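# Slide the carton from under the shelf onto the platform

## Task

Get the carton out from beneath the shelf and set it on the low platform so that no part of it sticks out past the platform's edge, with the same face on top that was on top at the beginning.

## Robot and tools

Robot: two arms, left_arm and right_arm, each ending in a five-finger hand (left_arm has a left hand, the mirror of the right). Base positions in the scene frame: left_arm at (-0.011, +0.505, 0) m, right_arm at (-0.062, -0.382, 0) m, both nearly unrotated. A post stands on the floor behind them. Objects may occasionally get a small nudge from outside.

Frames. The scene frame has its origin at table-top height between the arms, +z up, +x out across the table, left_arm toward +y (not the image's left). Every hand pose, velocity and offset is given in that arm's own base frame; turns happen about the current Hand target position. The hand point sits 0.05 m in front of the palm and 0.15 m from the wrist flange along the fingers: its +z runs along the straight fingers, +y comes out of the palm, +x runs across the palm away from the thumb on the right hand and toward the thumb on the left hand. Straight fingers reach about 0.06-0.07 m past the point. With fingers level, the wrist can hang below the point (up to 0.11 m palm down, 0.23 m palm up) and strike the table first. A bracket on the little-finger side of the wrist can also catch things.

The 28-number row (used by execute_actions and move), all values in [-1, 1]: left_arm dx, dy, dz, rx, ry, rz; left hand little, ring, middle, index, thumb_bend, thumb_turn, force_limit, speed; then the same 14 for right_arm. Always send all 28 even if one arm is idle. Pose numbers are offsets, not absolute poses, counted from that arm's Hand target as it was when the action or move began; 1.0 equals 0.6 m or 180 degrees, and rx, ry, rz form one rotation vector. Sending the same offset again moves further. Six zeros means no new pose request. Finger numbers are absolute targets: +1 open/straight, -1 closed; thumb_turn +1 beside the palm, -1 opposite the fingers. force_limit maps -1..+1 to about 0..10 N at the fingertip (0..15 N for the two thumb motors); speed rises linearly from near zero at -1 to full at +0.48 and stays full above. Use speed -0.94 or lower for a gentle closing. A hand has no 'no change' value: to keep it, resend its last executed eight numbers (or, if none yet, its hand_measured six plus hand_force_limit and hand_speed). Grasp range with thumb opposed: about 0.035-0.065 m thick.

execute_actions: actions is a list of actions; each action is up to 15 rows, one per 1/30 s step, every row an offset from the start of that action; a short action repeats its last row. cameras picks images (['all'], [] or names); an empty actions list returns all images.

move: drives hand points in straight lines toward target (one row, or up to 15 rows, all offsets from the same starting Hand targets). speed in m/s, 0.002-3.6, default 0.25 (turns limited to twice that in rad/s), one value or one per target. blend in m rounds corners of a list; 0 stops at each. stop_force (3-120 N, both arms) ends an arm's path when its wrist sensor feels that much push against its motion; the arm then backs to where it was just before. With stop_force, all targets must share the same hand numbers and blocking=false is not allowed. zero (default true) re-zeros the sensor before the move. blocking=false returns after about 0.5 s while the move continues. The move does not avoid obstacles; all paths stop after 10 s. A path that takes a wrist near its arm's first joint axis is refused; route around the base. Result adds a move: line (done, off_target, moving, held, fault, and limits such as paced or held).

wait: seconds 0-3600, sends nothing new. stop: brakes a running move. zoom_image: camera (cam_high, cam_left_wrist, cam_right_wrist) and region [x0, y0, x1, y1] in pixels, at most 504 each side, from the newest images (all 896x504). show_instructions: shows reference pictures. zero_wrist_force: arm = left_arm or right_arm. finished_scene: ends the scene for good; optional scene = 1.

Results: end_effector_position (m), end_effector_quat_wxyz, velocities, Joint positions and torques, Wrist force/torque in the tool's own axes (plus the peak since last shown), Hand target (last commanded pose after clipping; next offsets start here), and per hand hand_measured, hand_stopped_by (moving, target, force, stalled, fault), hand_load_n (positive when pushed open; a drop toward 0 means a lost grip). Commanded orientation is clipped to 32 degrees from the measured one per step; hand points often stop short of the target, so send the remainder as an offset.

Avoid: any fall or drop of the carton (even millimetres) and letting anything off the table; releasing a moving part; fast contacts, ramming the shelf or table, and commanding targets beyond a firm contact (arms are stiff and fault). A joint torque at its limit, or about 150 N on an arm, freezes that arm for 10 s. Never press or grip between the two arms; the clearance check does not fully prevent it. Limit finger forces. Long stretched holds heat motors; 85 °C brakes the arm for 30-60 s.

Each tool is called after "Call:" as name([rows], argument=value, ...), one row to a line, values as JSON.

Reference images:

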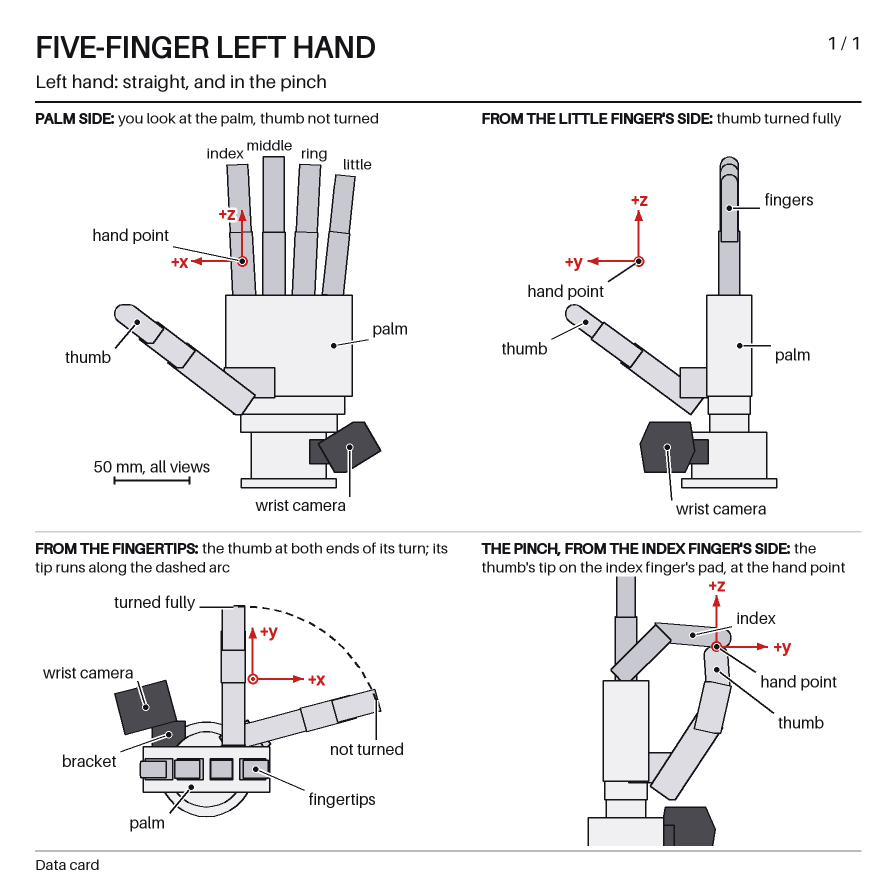

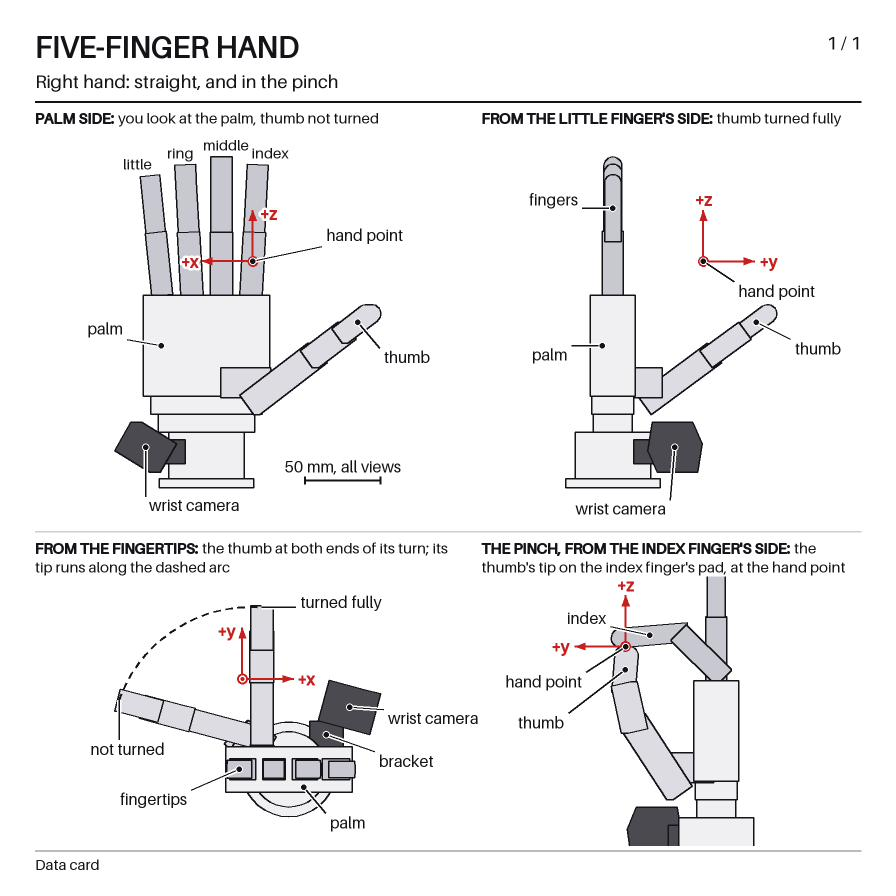

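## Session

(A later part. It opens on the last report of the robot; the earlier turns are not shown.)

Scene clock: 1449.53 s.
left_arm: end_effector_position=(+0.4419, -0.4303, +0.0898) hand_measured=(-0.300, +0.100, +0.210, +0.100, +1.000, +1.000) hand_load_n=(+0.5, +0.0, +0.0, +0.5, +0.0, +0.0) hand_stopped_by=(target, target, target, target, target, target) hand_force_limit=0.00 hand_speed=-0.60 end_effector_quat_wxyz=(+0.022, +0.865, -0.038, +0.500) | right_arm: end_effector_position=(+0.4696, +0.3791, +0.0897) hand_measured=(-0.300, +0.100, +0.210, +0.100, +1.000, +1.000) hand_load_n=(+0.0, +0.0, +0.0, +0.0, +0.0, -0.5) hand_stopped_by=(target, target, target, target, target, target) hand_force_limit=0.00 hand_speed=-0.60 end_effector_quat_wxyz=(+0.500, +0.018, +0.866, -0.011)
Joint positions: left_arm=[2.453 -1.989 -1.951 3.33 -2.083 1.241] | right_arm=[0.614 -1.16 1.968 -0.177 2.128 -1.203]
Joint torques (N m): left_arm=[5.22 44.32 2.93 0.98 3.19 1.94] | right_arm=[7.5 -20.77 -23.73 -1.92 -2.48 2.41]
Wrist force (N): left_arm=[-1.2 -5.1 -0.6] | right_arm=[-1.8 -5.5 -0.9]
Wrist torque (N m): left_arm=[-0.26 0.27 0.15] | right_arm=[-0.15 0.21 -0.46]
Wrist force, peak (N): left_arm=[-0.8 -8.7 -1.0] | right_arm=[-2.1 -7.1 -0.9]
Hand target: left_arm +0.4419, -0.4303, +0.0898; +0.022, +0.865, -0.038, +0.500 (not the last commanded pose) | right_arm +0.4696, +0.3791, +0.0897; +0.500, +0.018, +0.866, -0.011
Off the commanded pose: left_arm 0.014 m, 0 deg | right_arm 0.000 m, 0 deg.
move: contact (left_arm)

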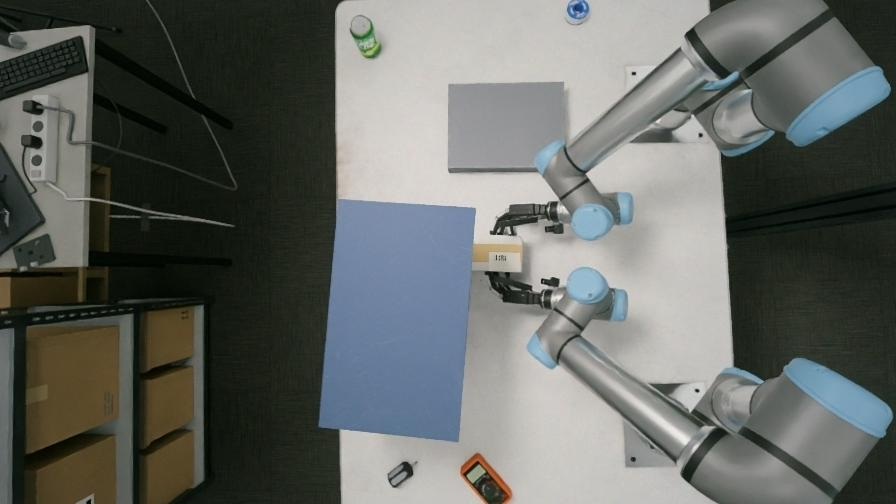

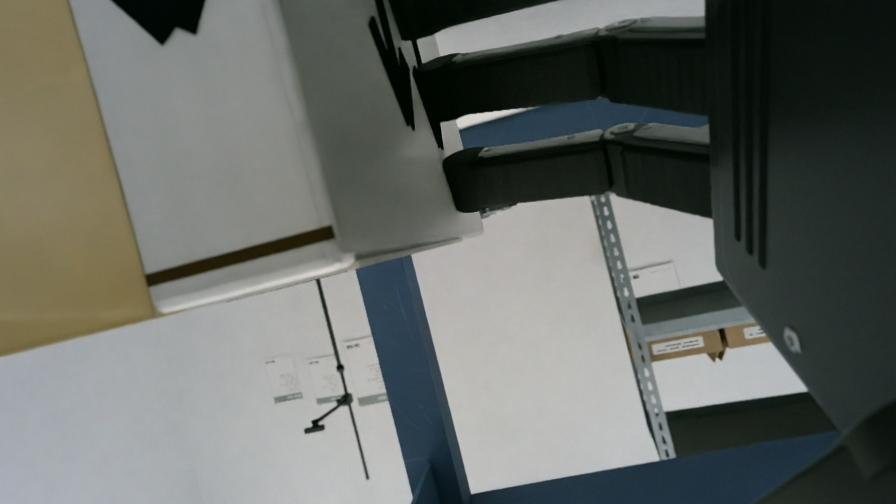

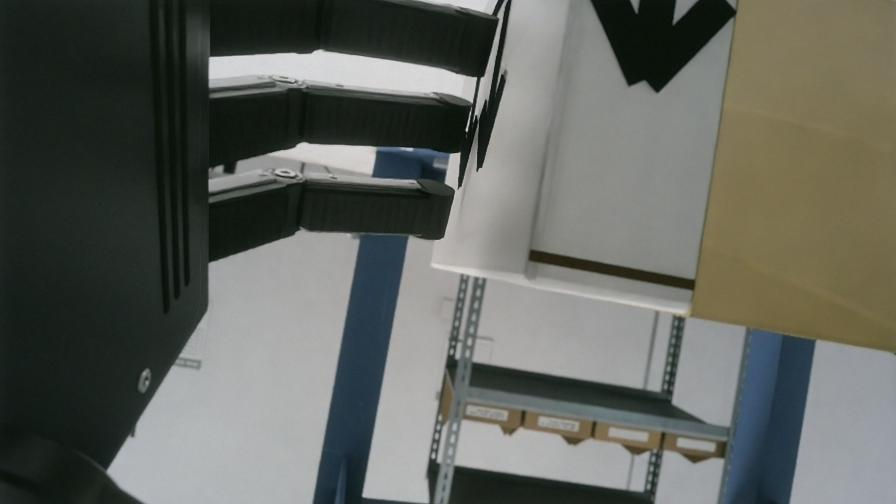

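Call:
move(target=[0.0007,0.0067,0,0,0,0,-0.05,0.10,0.21,0.10,1,1,0,-0.6,0,0,0,0,0,0,-0.05,0.10,0.21,0.10,1,1,0,-0.6], speed=0.02)

Call:
move(target=[-0.0035,-0.0333,0,0,0,0,-0.05,0.10,0.21,0.10,1,1,0,-0.6,0,0,0,0,0,0,-0.05,0.10,0.21,0.10,1,1,0,-0.6], speed=0.006, stop_force=9, cameras=["cam_right_wrist", "cam_left_wrist"])

Scene clock: 1467.80 s.
left_arm: end_effector_position=(+0.4423, -0.4265, +0.0898) hand_measured=(-0.050, +0.100, +0.210, +0.100, +1.000, +1.000) hand_load_n=(+0.0, +0.0, +0.0, +0.0, +0.0, +0.0) hand_stopped_by=(target, target, target, target, target, target) hand_force_limit=0.00 hand_speed=-0.60 end_effector_quat_wxyz=(+0.022, +0.865, -0.038, +0.500) | right_arm: end_effector_position=(+0.4696, +0.3791, +0.0897) hand_measured=(-0.050, +0.100, +0.210, +0.100, +1.000, +1.000) hand_load_n=(+0.0, +0.0, +0.0, +0.0, +0.0, +0.0) hand_stopped_by=(target, target, target, target, target, target) hand_force_limit=0.00 hand_speed=-0.60 end_effector_quat_wxyz=(+0.500, +0.018, +0.866, -0.011)
Joint positions: left_arm=[2.461 -1.983 -1.961 3.336 -2.076 1.246] | right_arm=[0.614 -1.16 1.968 -0.177 2.128 -1.203]
Joint torques (N m): left_arm=[6.74 44.41 3.7 1.3 2.26 2.27] | right_arm=[6.29 -30.14 -23.07 1.05 1.39 2.26]
Wrist force (N): left_arm=[-3.8 0.6 -1.1] | right_arm=[-2.7 0.7 -0.2]
Wrist torque (N m): left_arm=[0.10 0.40 -0.23] | right_arm=[0.14 0.21 -0.12]
Wrist force, peak (N): left_arm=[-1.5 -5.4 -0.6] | right_arm=[-1.9 -5.7 -0.7]
Hand target: left_arm +0.4423, -0.4263, +0.0898; +0.022, +0.865, -0.038, +0.500 | right_arm +0.4696, +0.3791, +0.0897; +0.500, +0.018, +0.866, -0.011
Off the commanded pose: left_arm 0.000 m, 0 deg | right_arm 0.000 m, 0 deg.
move: done

Scene clock: 1470.17 s.
left_arm: end_effector_position=(+0.4416, -0.4334, +0.0898) hand_measured=(-0.050, +0.100, +0.210, +0.100, +1.000, +1.000) hand_load_n=(+0.0, +0.5, +1.0, +2.0, +0.0, +0.0) hand_stopped_by=(target, target, target, target, target, target) hand_force_limit=0.00 hand_speed=-0.60 end_effector_quat_wxyz=(+0.022, +0.865, -0.038, +0.500) | right_arm: end_effector_position=(+0.4696, +0.3791, +0.0897) hand_measured=(-0.050, +0.100, +0.210, +0.100, +1.000, +1.000) hand_load_n=(+0.0, +0.5, +0.0, +0.5, +0.0, -0.5) hand_stopped_by=(target, target, target, target, target, target) hand_force_limit=0.00 hand_speed=-0.60 end_effector_quat_wxyz=(+0.500, +0.018, +0.866, -0.011)
Joint positions: left_arm=[2.446 -1.994 -1.943 3.325 -2.089 1.237] | right_arm=[0.614 -1.16 1.968 -0.177 2.128 -1.203]
Joint torques (N m): left_arm=[5.25 42.67 2 0.57 3.25 2.33] | right_arm=[3.35 -35.25 -21.35 -1.75 -2.7 2.24]
Wrist force (N): left_arm=[0.6 -5.4 -0.6] | right_arm=[-3.6 -6.1 -2.2]
Wrist torque (N m): left_arm=[-0.19 0.31 -0.04] | right_arm=[-0.06 0.34 -0.40]
Wrist force, peak (N): left_arm=[2.1 -10.3 -2.0] | right_arm=[-3.4 -7.4 -2.7]
Hand target: left_arm +0.4416, -0.4334, +0.0898; +0.022, +0.865, -0.038, +0.500 (not the last commanded pose) | right_arm +0.4696, +0.3791, +0.0897; +0.500, +0.018, +0.866, -0.011
Off the commanded pose: left_arm 0.013 m, 0 deg | right_arm 0.000 m, 0 deg.
move: contact (left_arm)
Images, in order (width x height): cam_left_wrist 896x504, cam_right_wrist 896x504.

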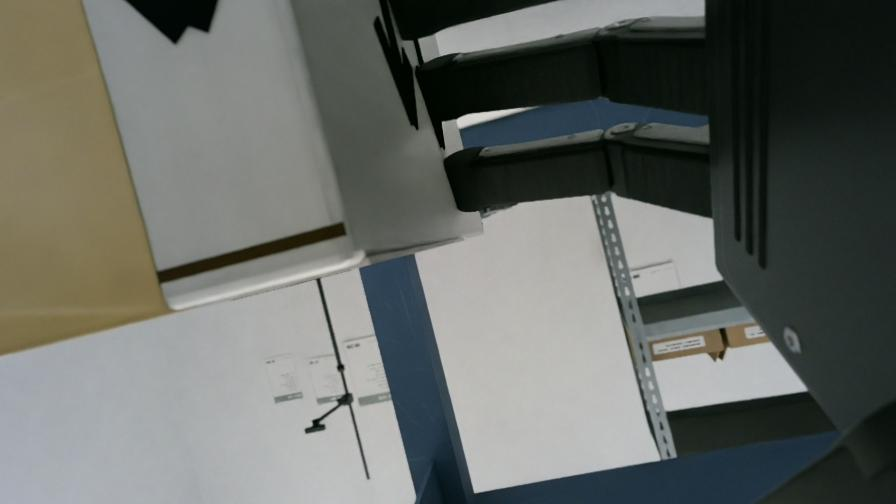

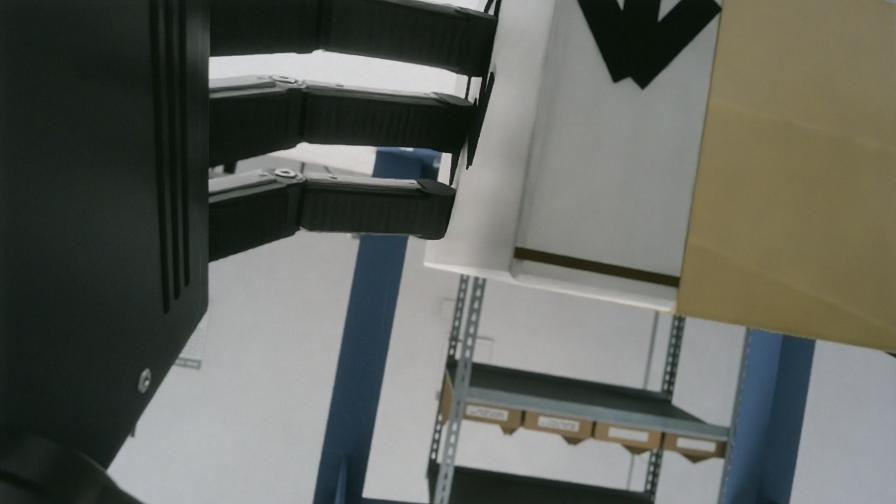

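Call:
move(target=[-0.0035,-0.0333,0,0,0,0,-0.05,0.10,0.21,0.10,1,1,0,-0.6,0,0,0,0,0,0,-0.05,0.10,0.21,0.10,1,1,0,-0.6], speed=0.005, stop_force=14, zero=false, cameras=["cam_right_wrist", "cam_left_wrist"])

Scene clock: 1482.60 s.
left_arm: end_effector_position=(+0.4415, -0.4339, +0.0898) hand_measured=(-0.050, +0.100, +0.210, +0.100, +1.000, +1.000) hand_load_n=(+0.0, +1.5, +2.5, +2.5, +0.0, +0.0) hand_stopped_by=(target, target, target, target, target, target) hand_force_limit=0.00 hand_speed=-0.60 end_effector_quat_wxyz=(+0.021, +0.865, -0.038, +0.500) | right_arm: end_effector_position=(+0.4696, +0.3791, +0.0897) hand_measured=(-0.050, +0.100, +0.210, +0.100, +1.000, +1.000) hand_load_n=(+0.0, +1.0, +0.0, +0.5, +0.0, +0.0) hand_stopped_by=(target, target, target, target, target, target) hand_force_limit=0.00 hand_speed=-0.60 end_effector_quat_wxyz=(+0.500, +0.018, +0.866, -0.011)
Joint positions: left_arm=[2.445 -1.995 -1.942 3.324 -2.09 1.236] | right_arm=[0.614 -1.16 1.968 -0.177 2.128 -1.203]
Joint torques (N m): left_arm=[3.39 41.42 1.61 0.3 4.57 2.5] | right_arm=[0.87 -44.56 -16.78 -1.81 -2.85 2.35]
Wrist force (N): left_arm=[3.0 -9.4 -1.0] | right_arm=[-4.7 -11.3 -3.7]
Wrist torque (N m): left_arm=[-0.21 0.23 0.08] | right_arm=[-0.12 0.38 -0.52]
Wrist force, peak (N): left_arm=[3.4 -15.8 -2.9] | right_arm=[-4.7 -11.8 -3.7]
Hand target: left_arm +0.4415, -0.4339, +0.0898; +0.021, +0.865, -0.038, +0.500 (not the last commanded pose) | right_arm +0.4696, +0.3791, +0.0897; +0.500, +0.018, +0.866, -0.011
Off the commanded pose: left_arm 0.020 m, 0 deg | right_arm 0.000 m, 0 deg.
move: contact (left_arm)
Images, in order (width x height): cam_left_wrist 896x504, cam_right_wrist 896x504.

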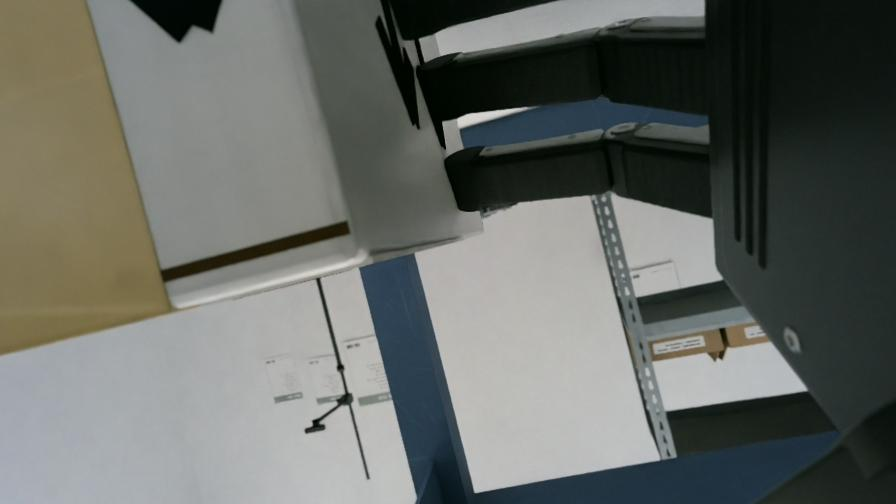

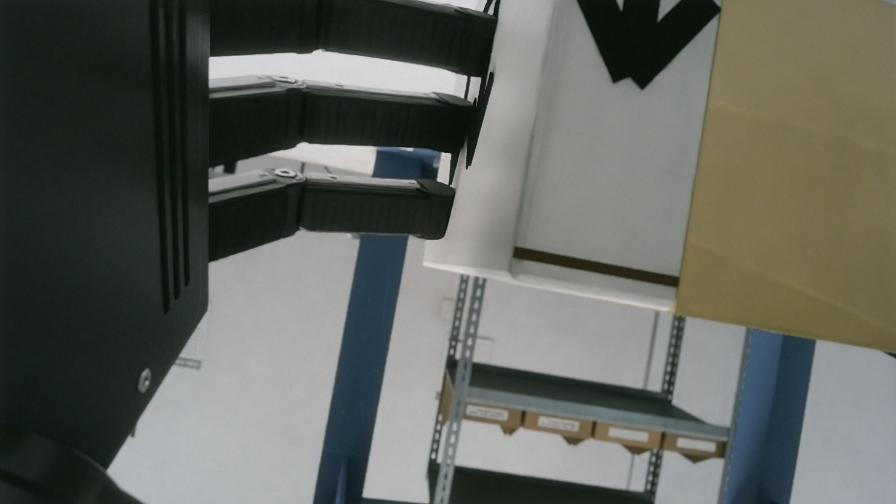

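Call:
move(target=[0,0,0.01,0,0,0,-0.05,0.10,0.21,0.10,1,1,0,-0.6,0,0,0.01,0,0,0,-0.05,0.10,0.21,0.10,1,1,0,-0.6], speed=0.01, cameras=["all"])

Scene clock: 1488.27 s.
left_arm: end_effector_position=(+0.4415, -0.4339, +0.0957) hand_measured=(-0.050, +0.100, +0.210, +0.100, +1.000, +1.000) hand_load_n=(+0.0, +2.0, +2.5, +2.5, +0.0, +0.0) hand_stopped_by=(target, target, target, target, target, target) hand_force_limit=0.00 hand_speed=-0.60 end_effector_quat_wxyz=(+0.021, +0.865, -0.038, +0.500) | right_arm: end_effector_position=(+0.4696, +0.3791, +0.0955) hand_measured=(-0.050, +0.100, +0.210, +0.100, +1.000, +1.000) hand_load_n=(+0.0, +2.5, +0.5, +1.0, +0.0, +0.0) hand_stopped_by=(target, target, target, target, target, target) hand_force_limit=0.00 hand_speed=-0.60 end_effector_quat_wxyz=(+0.500, +0.018, +0.866, -0.011)
Joint positions: left_arm=[2.445 -1.985 -1.937 3.309 -2.09 1.236] | right_arm=[0.614 -1.171 1.964 -0.162 2.128 -1.203]
Joint torques (N m): left_arm=[3.8 45.1 29.04 -1.05 0.25 1.04] | right_arm=[-4.95 -51.05 -29.52 0.06 -0.46 1.21]
Wrist force (N): left_arm=[-4.3 -8.8 0.5] | right_arm=[1.2 -7.5 0.2]
Wrist torque (N m): left_arm=[-0.37 0.49 -0.04] | right_arm=[-0.07 0.13 -0.34]
Wrist force, peak (N): left_arm=[3.3 -9.9 -0.8] | right_arm=[-4.8 -11.5 -3.8]
Hand target: left_arm +0.4415, -0.4339, +0.0958; +0.021, +0.865, -0.038, +0.500 | right_arm +0.4696, +0.3791, +0.0957; +0.500, +0.018, +0.866, -0.011
Off the commanded pose: left_arm 0.000 m, 0 deg | right_arm 0.000 m, 0 deg.
move: done

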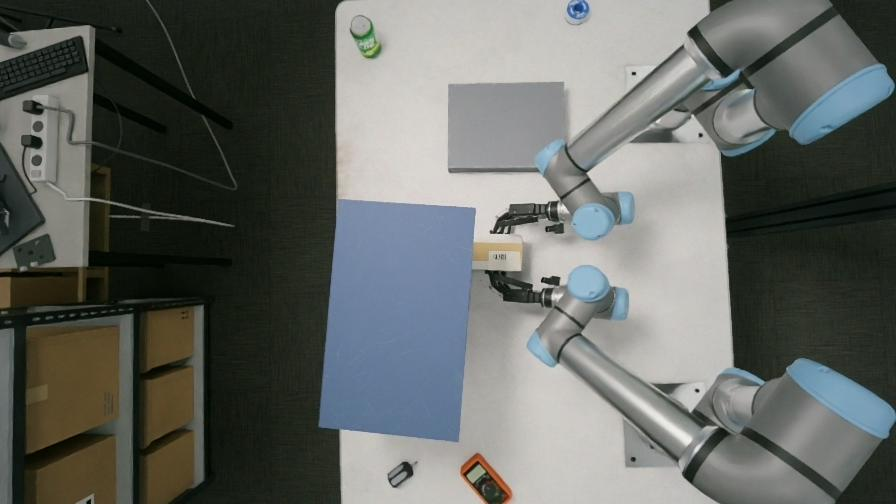

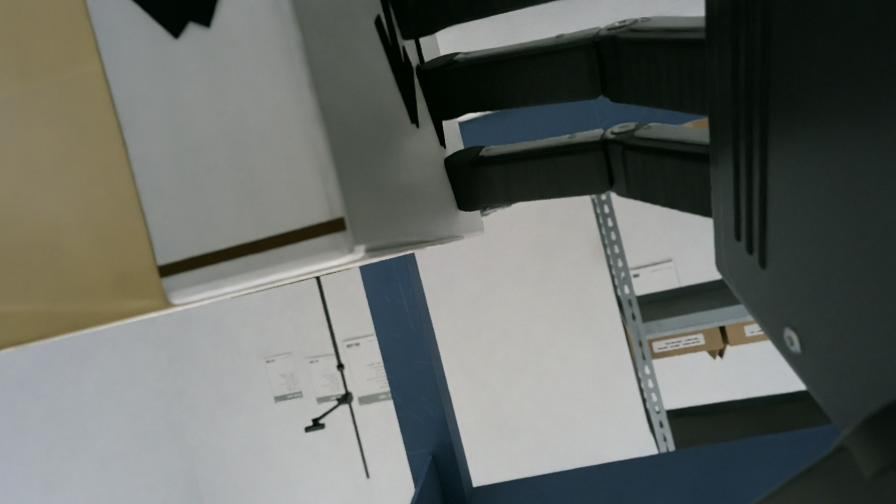

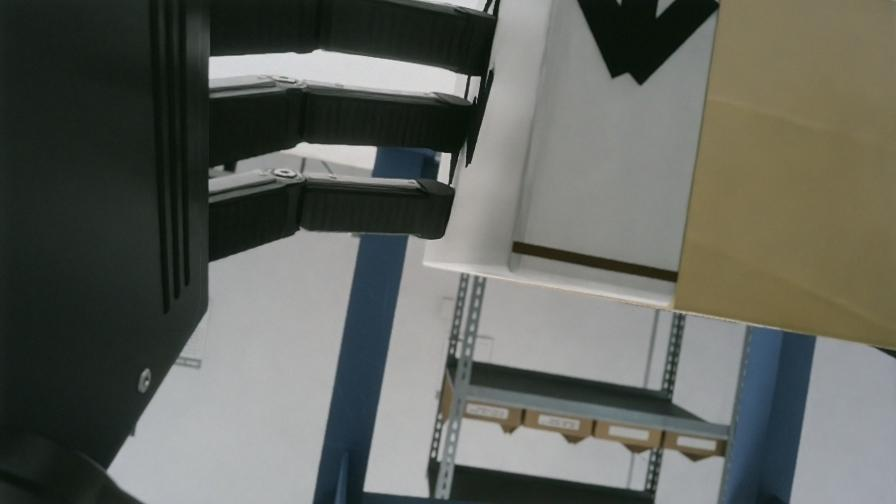

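Call:
move(target=[0,0,0.0333,0,0,0,-0.05,0.10,0.21,0.10,1,1,0,-0.6,0,0,0.0333,0,0,0,-0.05,0.10,0.21,0.10,1,1,0,-0.6], speed=0.02, cameras=["all"])

Scene clock: 1498.70 s.
left_arm: end_effector_position=(+0.4415, -0.4339, +0.1157) hand_measured=(-0.050, +0.100, +0.210, +0.100, +1.000, +1.000) hand_load_n=(+0.0, +1.5, +2.5, +3.0, +0.0, +0.0) hand_stopped_by=(target, target, target, target, target, target) hand_force_limit=0.00 hand_speed=-0.60 end_effector_quat_wxyz=(+0.021, +0.865, -0.038, +0.500) | right_arm: end_effector_position=(+0.4696, +0.3791, +0.1155) hand_measured=(-0.050, +0.100, +0.210, +0.100, +1.000, +1.000) hand_load_n=(+0.0, +2.5, +1.0, +1.0, +0.0, +0.0) hand_stopped_by=(target, target, target, target, target, target) hand_force_limit=0.00 hand_speed=-0.60 end_effector_quat_wxyz=(+0.500, +0.018, +0.866, -0.011)
Joint positions: left_arm=[2.445 -1.95 -1.922 3.259 -2.09 1.236] | right_arm=[0.614 -1.206 1.948 -0.111 2.128 -1.203]
Joint torques (N m): left_arm=[2.04 45.3 30.83 -1.18 0 1.35] | right_arm=[-4.3 -48.85 -28.7 -0.07 0.44 -1.39]
Wrist force (N): left_arm=[-3.9 -8.5 0.5] | right_arm=[0.9 -7.9 0.4]
Wrist torque (N m): left_arm=[-0.30 0.45 -0.04] | right_arm=[-0.14 0.19 -0.34]
Wrist force, peak (N): left_arm=[-4.3 -9.0 0.6] | right_arm=[0.9 -8.4 0.4]
Hand target: left_arm +0.4415, -0.4339, +0.1158; +0.021, +0.865, -0.038, +0.500 | right_arm +0.4696, +0.3791, +0.1156; +0.500, +0.018, +0.866, -0.011
Off the commanded pose: left_arm 0.000 m, 0 deg | right_arm 0.000 m, 0 deg.
move: done

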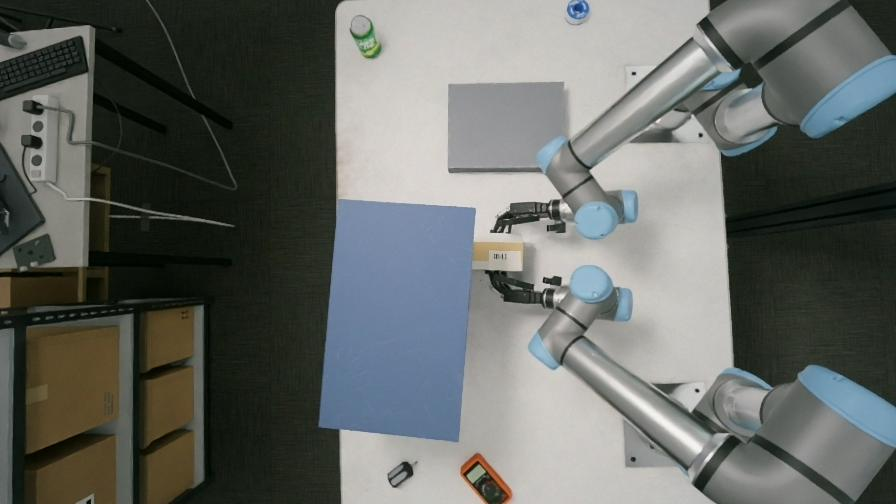

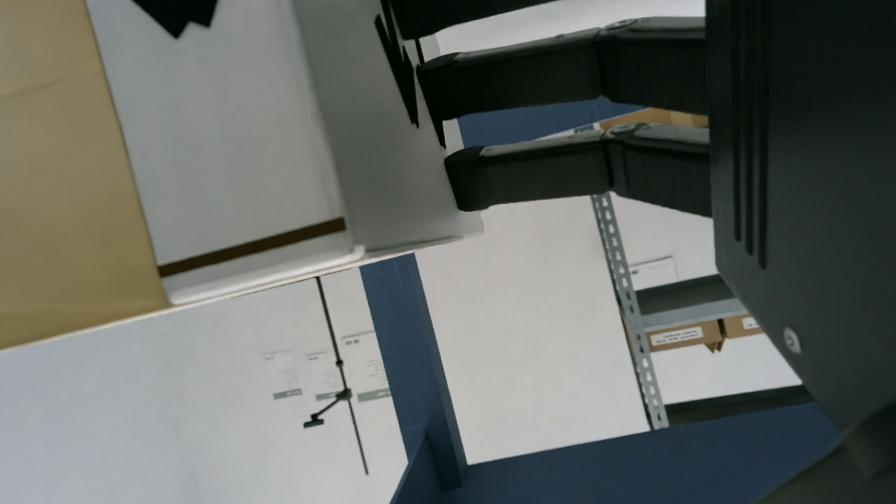

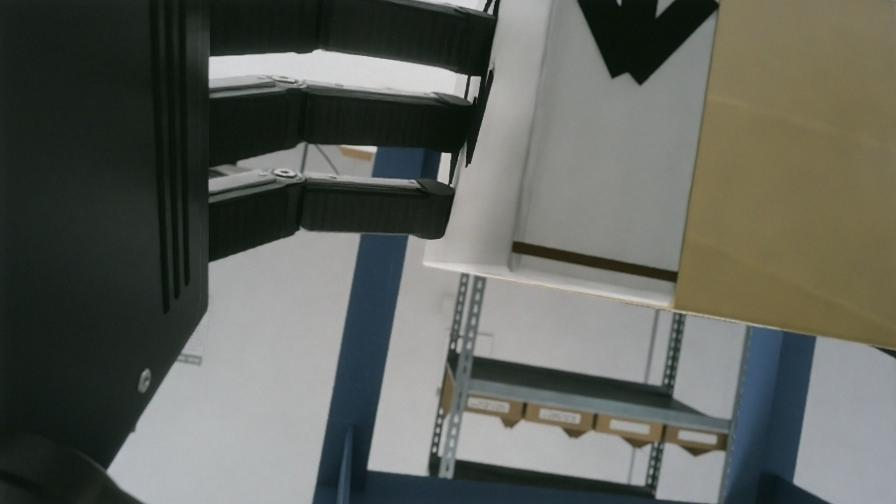

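Call:
move(target=[-0.0001,-0.0006,0.0917,0,0,0,-0.05,0.10,0.21,0.10,1,1,0,-0.6,0,0,0.0917,0,0,0,-0.05,0.10,0.21,0.10,1,1,0,-0.6], speed=0.05)

Scene clock: 1511.47 s.
left_arm: end_effector_position=(+0.4415, -0.4343, +0.1707) hand_measured=(-0.050, +0.100, +0.210, +0.100, +1.000, +1.000) hand_load_n=(+0.0, +2.5, +3.5, +3.5, +0.0, -0.5) hand_stopped_by=(target, target, target, target, target, target) hand_force_limit=0.00 hand_speed=-0.60 end_effector_quat_wxyz=(+0.021, +0.865, -0.038, +0.500) | right_arm: end_effector_position=(+0.4696, +0.3791, +0.1705) hand_measured=(-0.050, +0.100, +0.210, +0.100, +1.000, +1.000) hand_load_n=(+0.0, +2.5, +1.0, +1.5, +0.0, +0.0) hand_stopped_by=(target, target, target, target, target, target) hand_force_limit=0.00 hand_speed=-0.60 end_effector_quat_wxyz=(+0.500, +0.018, +0.866, -0.011)
Joint positions: left_arm=[2.444 -1.867 -1.865 3.119 -2.091 1.235] | right_arm=[0.614 -1.292 1.892 0.031 2.128 -1.203]
Joint torques (N m): left_arm=[-15.38 42.31 30.49 -0.77 0.09 -2.21] | right_arm=[-0.31 -46.75 -30.87 -0.58 -1.95 2.51]
Wrist force (N): left_arm=[-3.7 -12.8 0.4] | right_arm=[1.4 -11.3 0.2]
Wrist torque (N m): left_arm=[-0.54 0.46 0.11] | right_arm=[-0.20 0.17 -0.43]
Wrist force, peak (N): left_arm=[-3.7 -12.8 0.4] | right_arm=[1.5 -11.5 0.3]
Hand target: left_arm +0.4415, -0.4343, +0.1708; +0.021, +0.865, -0.038, +0.500 | right_arm +0.4696, +0.3791, +0.1707; +0.500, +0.018, +0.866, -0.011
Off the commanded pose: left_arm 0.000 m, 0 deg | right_arm 0.000 m, 0 deg.
move: done

Call:
move(target=[-0.0025,-0.25,0,0,0,0,-0.05,0.10,0.21,0.10,1,1,0,-0.6,0.009,-0.2498,0,0,0,0,-0.05,0.10,0.21,0.10,1,1,0,-0.6], speed=0.06, cameras=["all"])

Scene clock: 1527.93 s.
left_arm: end_effector_position=(+0.4400, -0.5842, +0.1708) hand_measured=(-0.050, +0.100, +0.210, +0.100, +1.000, +1.000) hand_load_n=(+0.0, +2.5, +3.5, +4.0, +0.0, +0.0) hand_stopped_by=(target, target, target, target, target, target) hand_force_limit=0.00 hand_speed=-0.60 end_effector_quat_wxyz=(+0.021, +0.865, -0.038, +0.500) | right_arm: end_effector_position=(+0.4750, +0.2293, +0.1707) hand_measured=(-0.050, +0.100, +0.210, +0.100, +1.000, +1.000) hand_load_n=(+0.0, +3.0, +1.5, +1.5, +0.0, +0.0) hand_stopped_by=(target, target, target, target, target, target) hand_force_limit=0.00 hand_speed=-0.60 end_effector_quat_wxyz=(+0.500, +0.018, +0.866, -0.011) end_effector_velocity=(+0.000, -0.002, +0.001) end_effector_angular_velocity=(+0.000, -0.002, -0.002)
Joint positions: left_arm=[2.218 -2.175 -1.407 2.872 -2.27 1.066] | right_arm=[0.18 -1.562 2.197 -0.099 1.763 -1.458]
Joint velocities: left_arm=[within noise] | right_arm=[-0.005 -0.003 0.001 -0.001 -0.003 -0.002]
Joint torques (N m): left_arm=[-17.68 37.42 31.87 -0.94 -0.23 -2.41] | right_arm=[-5.76 -33.75 -11.56 -3.32 -4.61 -2.12]
Wrist force (N): left_arm=[-2.3 -13.3 0.6] | right_arm=[2.4 -11.7 0.5]
Wrist torque (N m): left_arm=[-0.50 0.38 0.11] | right_arm=[-0.05 0.18 -0.34]
Wrist force, peak (N): left_arm=[-1.8 -14.2 0.6] | right_arm=[2.9 -12.9 0.6]
Hand target: left_arm +0.4400, -0.5843, +0.1708; +0.021, +0.865, -0.038, +0.500 | right_arm +0.4750, +0.2292, +0.1707; +0.500, +0.018, +0.866, -0.011
Off the commanded pose: left_arm 0.000 m, 0 deg | right_arm 0.000 m, 0 deg.
move: done

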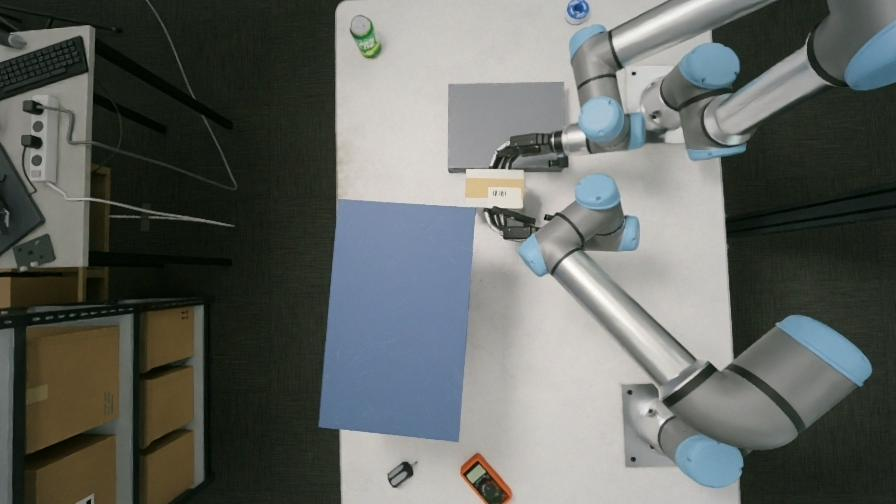

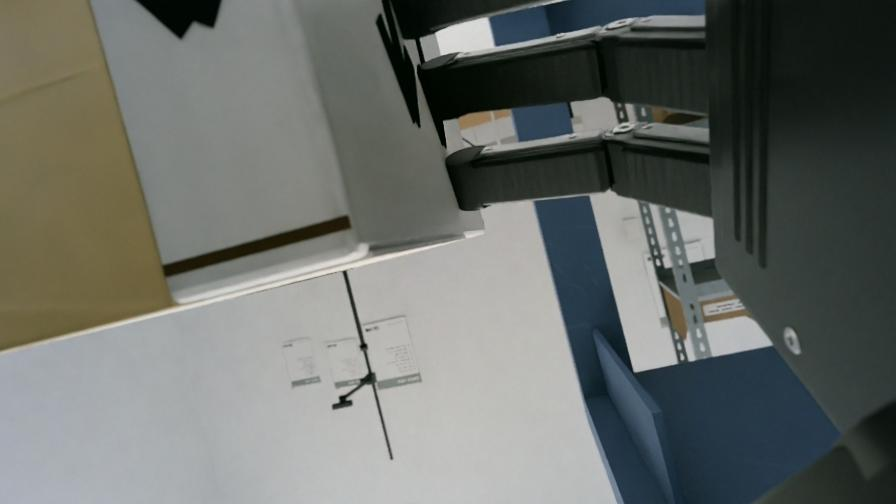

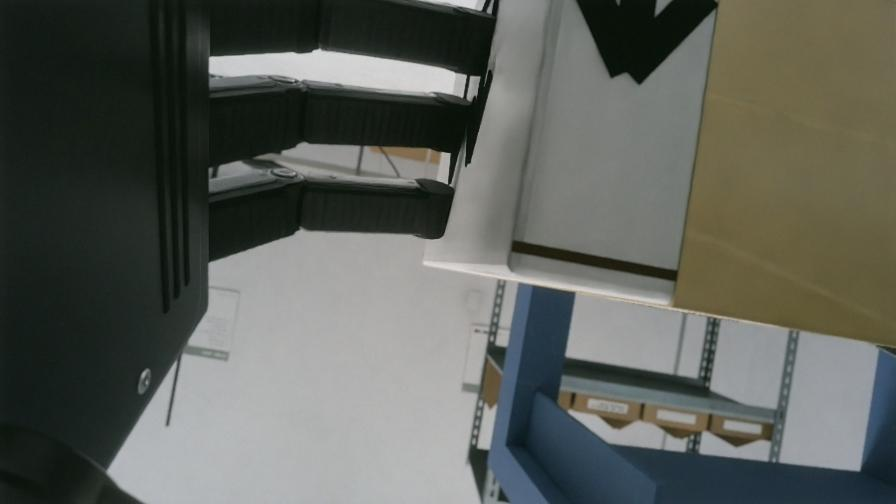

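Call:
move(target=[-0.0125,-0.1342,0,0,0,-0.0222,-0.05,0.10,0.21,0.10,1,1,0,-0.6,-0.0173,-0.1332,0,0,0,-0.0222,-0.05,0.10,0.21,0.10,1,1,0,-0.6], speed=0.05, cameras=["all"])

Scene clock: 1567.20 s.
left_arm: end_effector_position=(+0.4324, -0.6647, +0.1708) hand_measured=(-0.050, +0.100, +0.210, +0.100, +1.000, +1.000) hand_load_n=(+0.0, +2.5, +3.5, +4.0, +0.0, +0.0) hand_stopped_by=(target, target, target, target, target, target) hand_force_limit=0.00 hand_speed=-0.60 end_effector_quat_wxyz=(+0.039, +0.863, -0.068, +0.499) | right_arm: end_effector_position=(+0.4646, +0.1494, +0.1707) hand_measured=(-0.050, +0.100, +0.210, +0.100, +1.000, +1.000) hand_load_n=(+0.0, +3.0, +1.5, +1.5, +0.0, +0.0) hand_stopped_by=(target, target, target, target, target, target) hand_force_limit=0.00 hand_speed=-0.60 end_effector_quat_wxyz=(+0.499, +0.049, +0.865, -0.028) end_effector_velocity=(+0.000, -0.001, +0.002) end_effector_angular_velocity=(+0.000, -0.004, -0.002)
Joint positions: left_arm=[2.149 -2.315 -1.166 2.77 -2.269 1.067] | right_arm=[-0.079 -1.691 2.314 -0.099 1.6 -1.554]
Joint velocities: left_arm=[within noise] | right_arm=[-0.005 -0.004 0 0 -0.003 -0.001]
Joint torques (N m): left_arm=[-17.11 43.39 33.86 -0.99 3.05 -2.21] | right_arm=[-2.08 -30.62 -11.21 -0.23 -4.52 -2.09]
Wrist force (N): left_arm=[-1.4 -13.4 0.8] | right_arm=[3.4 -12.1 0.8]
Wrist torque (N m): left_arm=[-0.48 0.35 0.01] | right_arm=[-0.16 0.13 -0.31]
Wrist force, peak (N): left_arm=[-1.6 -14.8 0.7] | right_arm=[3.1 -13.2 0.5]
Hand target: left_arm +0.4325, -0.6648, +0.1708; +0.039, +0.863, -0.068, +0.499 | right_arm +0.4646, +0.1493, +0.1707; +0.499, +0.049, +0.865, -0.028
Off the commanded pose: left_arm 0.000 m, 0 deg | right_arm 0.000 m, 0 deg.
move: done

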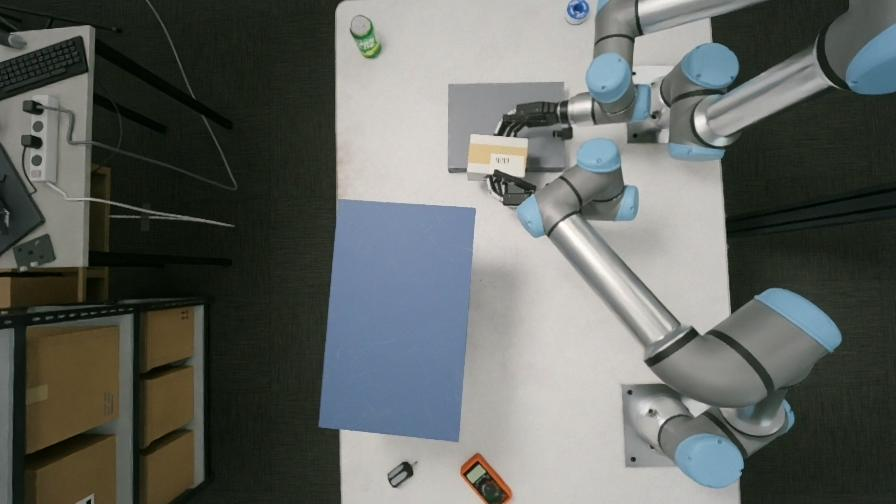

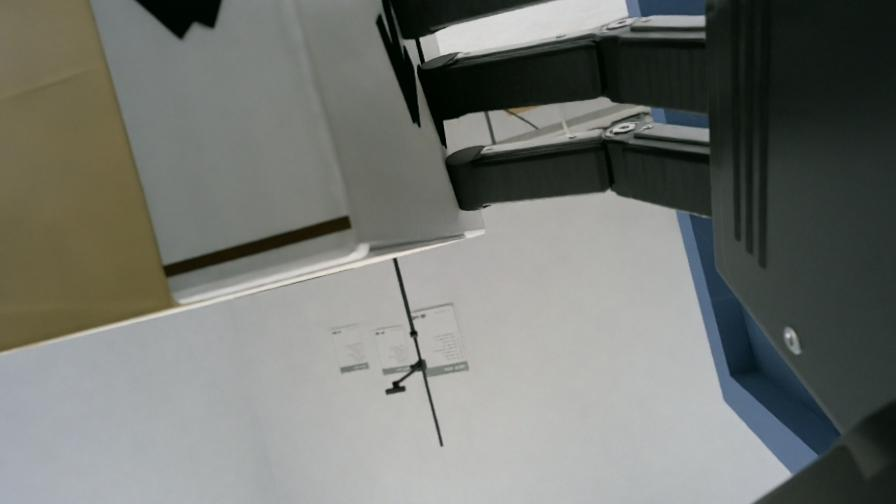

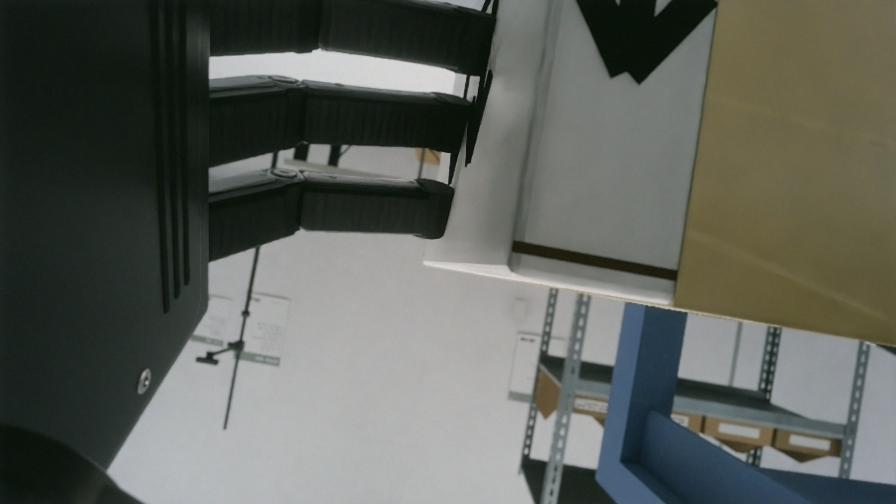

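Call:
move(target=[0.004,-0.1513,0,0,0,-0.0222,-0.05,0.10,0.21,0.10,1,1,0,-0.6,-0.0002,-0.1487,0,0,0,-0.0222,-0.05,0.10,0.21,0.10,1,1,0,-0.6], speed=0.05, cameras=["all"])

Scene clock: 1586.57 s.
left_arm: end_effector_position=(+0.4348, -0.7555, +0.1708) hand_measured=(-0.050, +0.100, +0.210, +0.100, +1.000, +1.000) hand_load_n=(+0.0, +2.5, +4.0, +4.0, -0.5, +0.0) hand_stopped_by=(target, target, target, target, target, target) hand_force_limit=0.00 hand_speed=-0.60 end_effector_quat_wxyz=(+0.056, +0.860, -0.098, +0.497) | right_arm: end_effector_position=(+0.4645, +0.0601, +0.1707) hand_measured=(-0.050, +0.100, +0.210, +0.100, +1.000, +1.000) hand_load_n=(+0.0, +3.5, +1.5, +1.5, +0.0, +0.0) hand_stopped_by=(target, target, target, target, target, target) hand_force_limit=0.00 hand_speed=-0.60 end_effector_quat_wxyz=(+0.498, +0.079, +0.863, -0.046)
Joint positions: left_arm=[2.099 -2.522 -0.783 2.605 -2.254 1.083] | right_arm=[-0.431 -1.769 2.378 -0.071 1.356 -1.698]
Joint torques (N m): left_arm=[-18.48 50.65 35.27 -1.13 1.18 -2.19] | right_arm=[-2.5 -25.11 -11.02 0.26 -4.72 -2.34]
Wrist force (N): left_arm=[-1.4 -14.4 0.8] | right_arm=[3.4 -13.0 0.3]
Wrist torque (N m): left_arm=[-0.56 0.38 0.07] | right_arm=[-0.17 0.18 -0.37]
Wrist force, peak (N): left_arm=[-0.6 -14.5 0.8] | right_arm=[3.4 -13.0 0.3]
Hand target: left_arm +0.4349, -0.7556, +0.1708; +0.056, +0.860, -0.098, +0.497 | right_arm +0.4645, +0.0601, +0.1707; +0.498, +0.079, +0.863, -0.046
Off the commanded pose: left_arm 0.000 m, 0 deg | right_arm 0.000 m, 0 deg.
move: done

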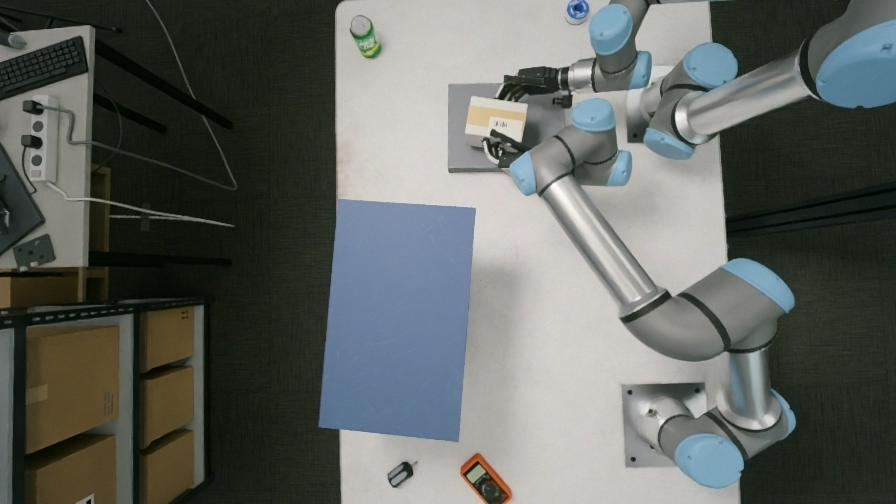

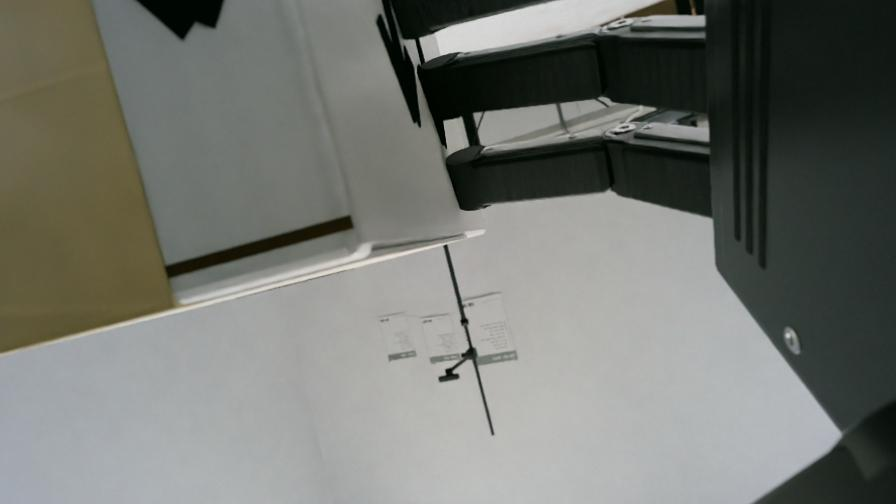

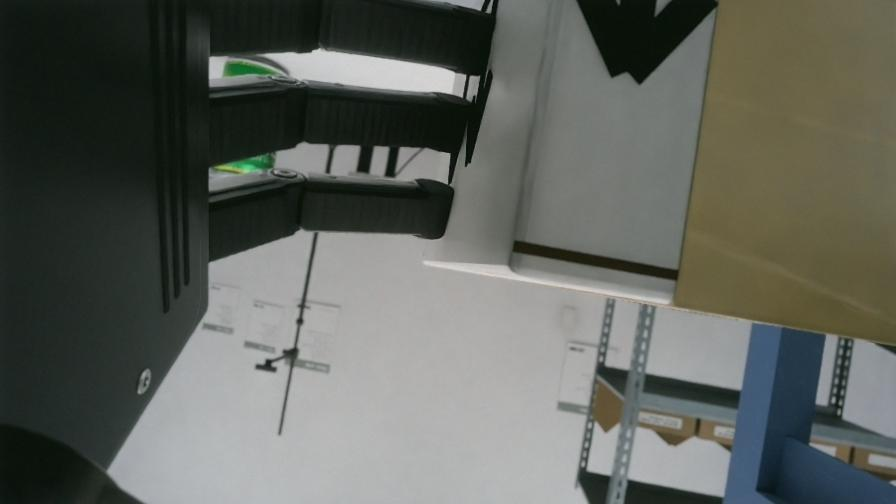

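Call:
zoom_image(camera="cam_high", region=[430, 60, 630, 200])

Scaled by 2.520.

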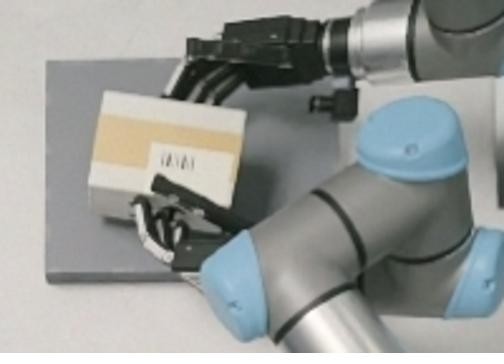

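Call:
move(target=[0,0,-0.08,0,0,0,-0.05,0.10,0.21,0.10,1,1,0,-0.6,0,0,-0.08,0,0,0,-0.05,0.10,0.21,0.10,1,1,0,-0.6], speed=0.006, stop_force=3)

Scene clock: 1611.77 s.
left_arm: end_effector_position=(+0.4349, -0.7556, +0.1387) hand_measured=(-0.050, +0.100, +0.210, +0.100, +1.000, +1.000) hand_load_n=(+0.0, +2.0, +3.0, +3.5, +0.0, +0.0) hand_stopped_by=(target, target, target, target, target, target) hand_force_limit=0.00 hand_speed=-0.60 end_effector_quat_wxyz=(+0.056, +0.860, -0.098, +0.497) | right_arm: end_effector_position=(+0.4645, +0.0600, +0.1380) hand_measured=(-0.050, +0.100, +0.210, +0.100, +1.000, +1.000) hand_load_n=(+0.0, +3.0, +1.5, +1.5, +0.0, +0.0) hand_stopped_by=(target, target, target, target, target, target) hand_force_limit=0.00 hand_speed=-0.60 end_effector_quat_wxyz=(+0.498, +0.079, +0.863, -0.046)
Joint positions: left_arm=[2.099 -2.543 -0.827 2.67 -2.254 1.083] | right_arm=[-0.431 -1.699 2.429 -0.193 1.356 -1.698]
Joint torques (N m): left_arm=[-17.66 67.48 33.4 -0.72 4.98 -0.29] | right_arm=[0.21 -25.93 -25.66 0.34 -5.1 -2.18]
Wrist force (N): left_arm=[0.3 -14.6 -1.1] | right_arm=[0.8 -13.3 -0.5]
Wrist torque (N m): left_arm=[-0.53 0.37 0.16] | right_arm=[-0.04 0.09 -0.28]
Wrist force, peak (N): left_arm=[4.8 -15.2 -2.0] | right_arm=[-5.4 -15.7 -1.9]
Hand target: left_arm +0.4349, -0.7556, +0.1387; +0.056, +0.860, -0.098, +0.497 (not the last commanded pose) | right_arm +0.4645, +0.0600, +0.1380; +0.498, +0.079, +0.863, -0.046 (not the last commanded pose)
Off the commanded pose: left_arm 0.016 m, 0 deg | right_arm 0.015 m, 0 deg.
move: contact (left_arm, right_arm)


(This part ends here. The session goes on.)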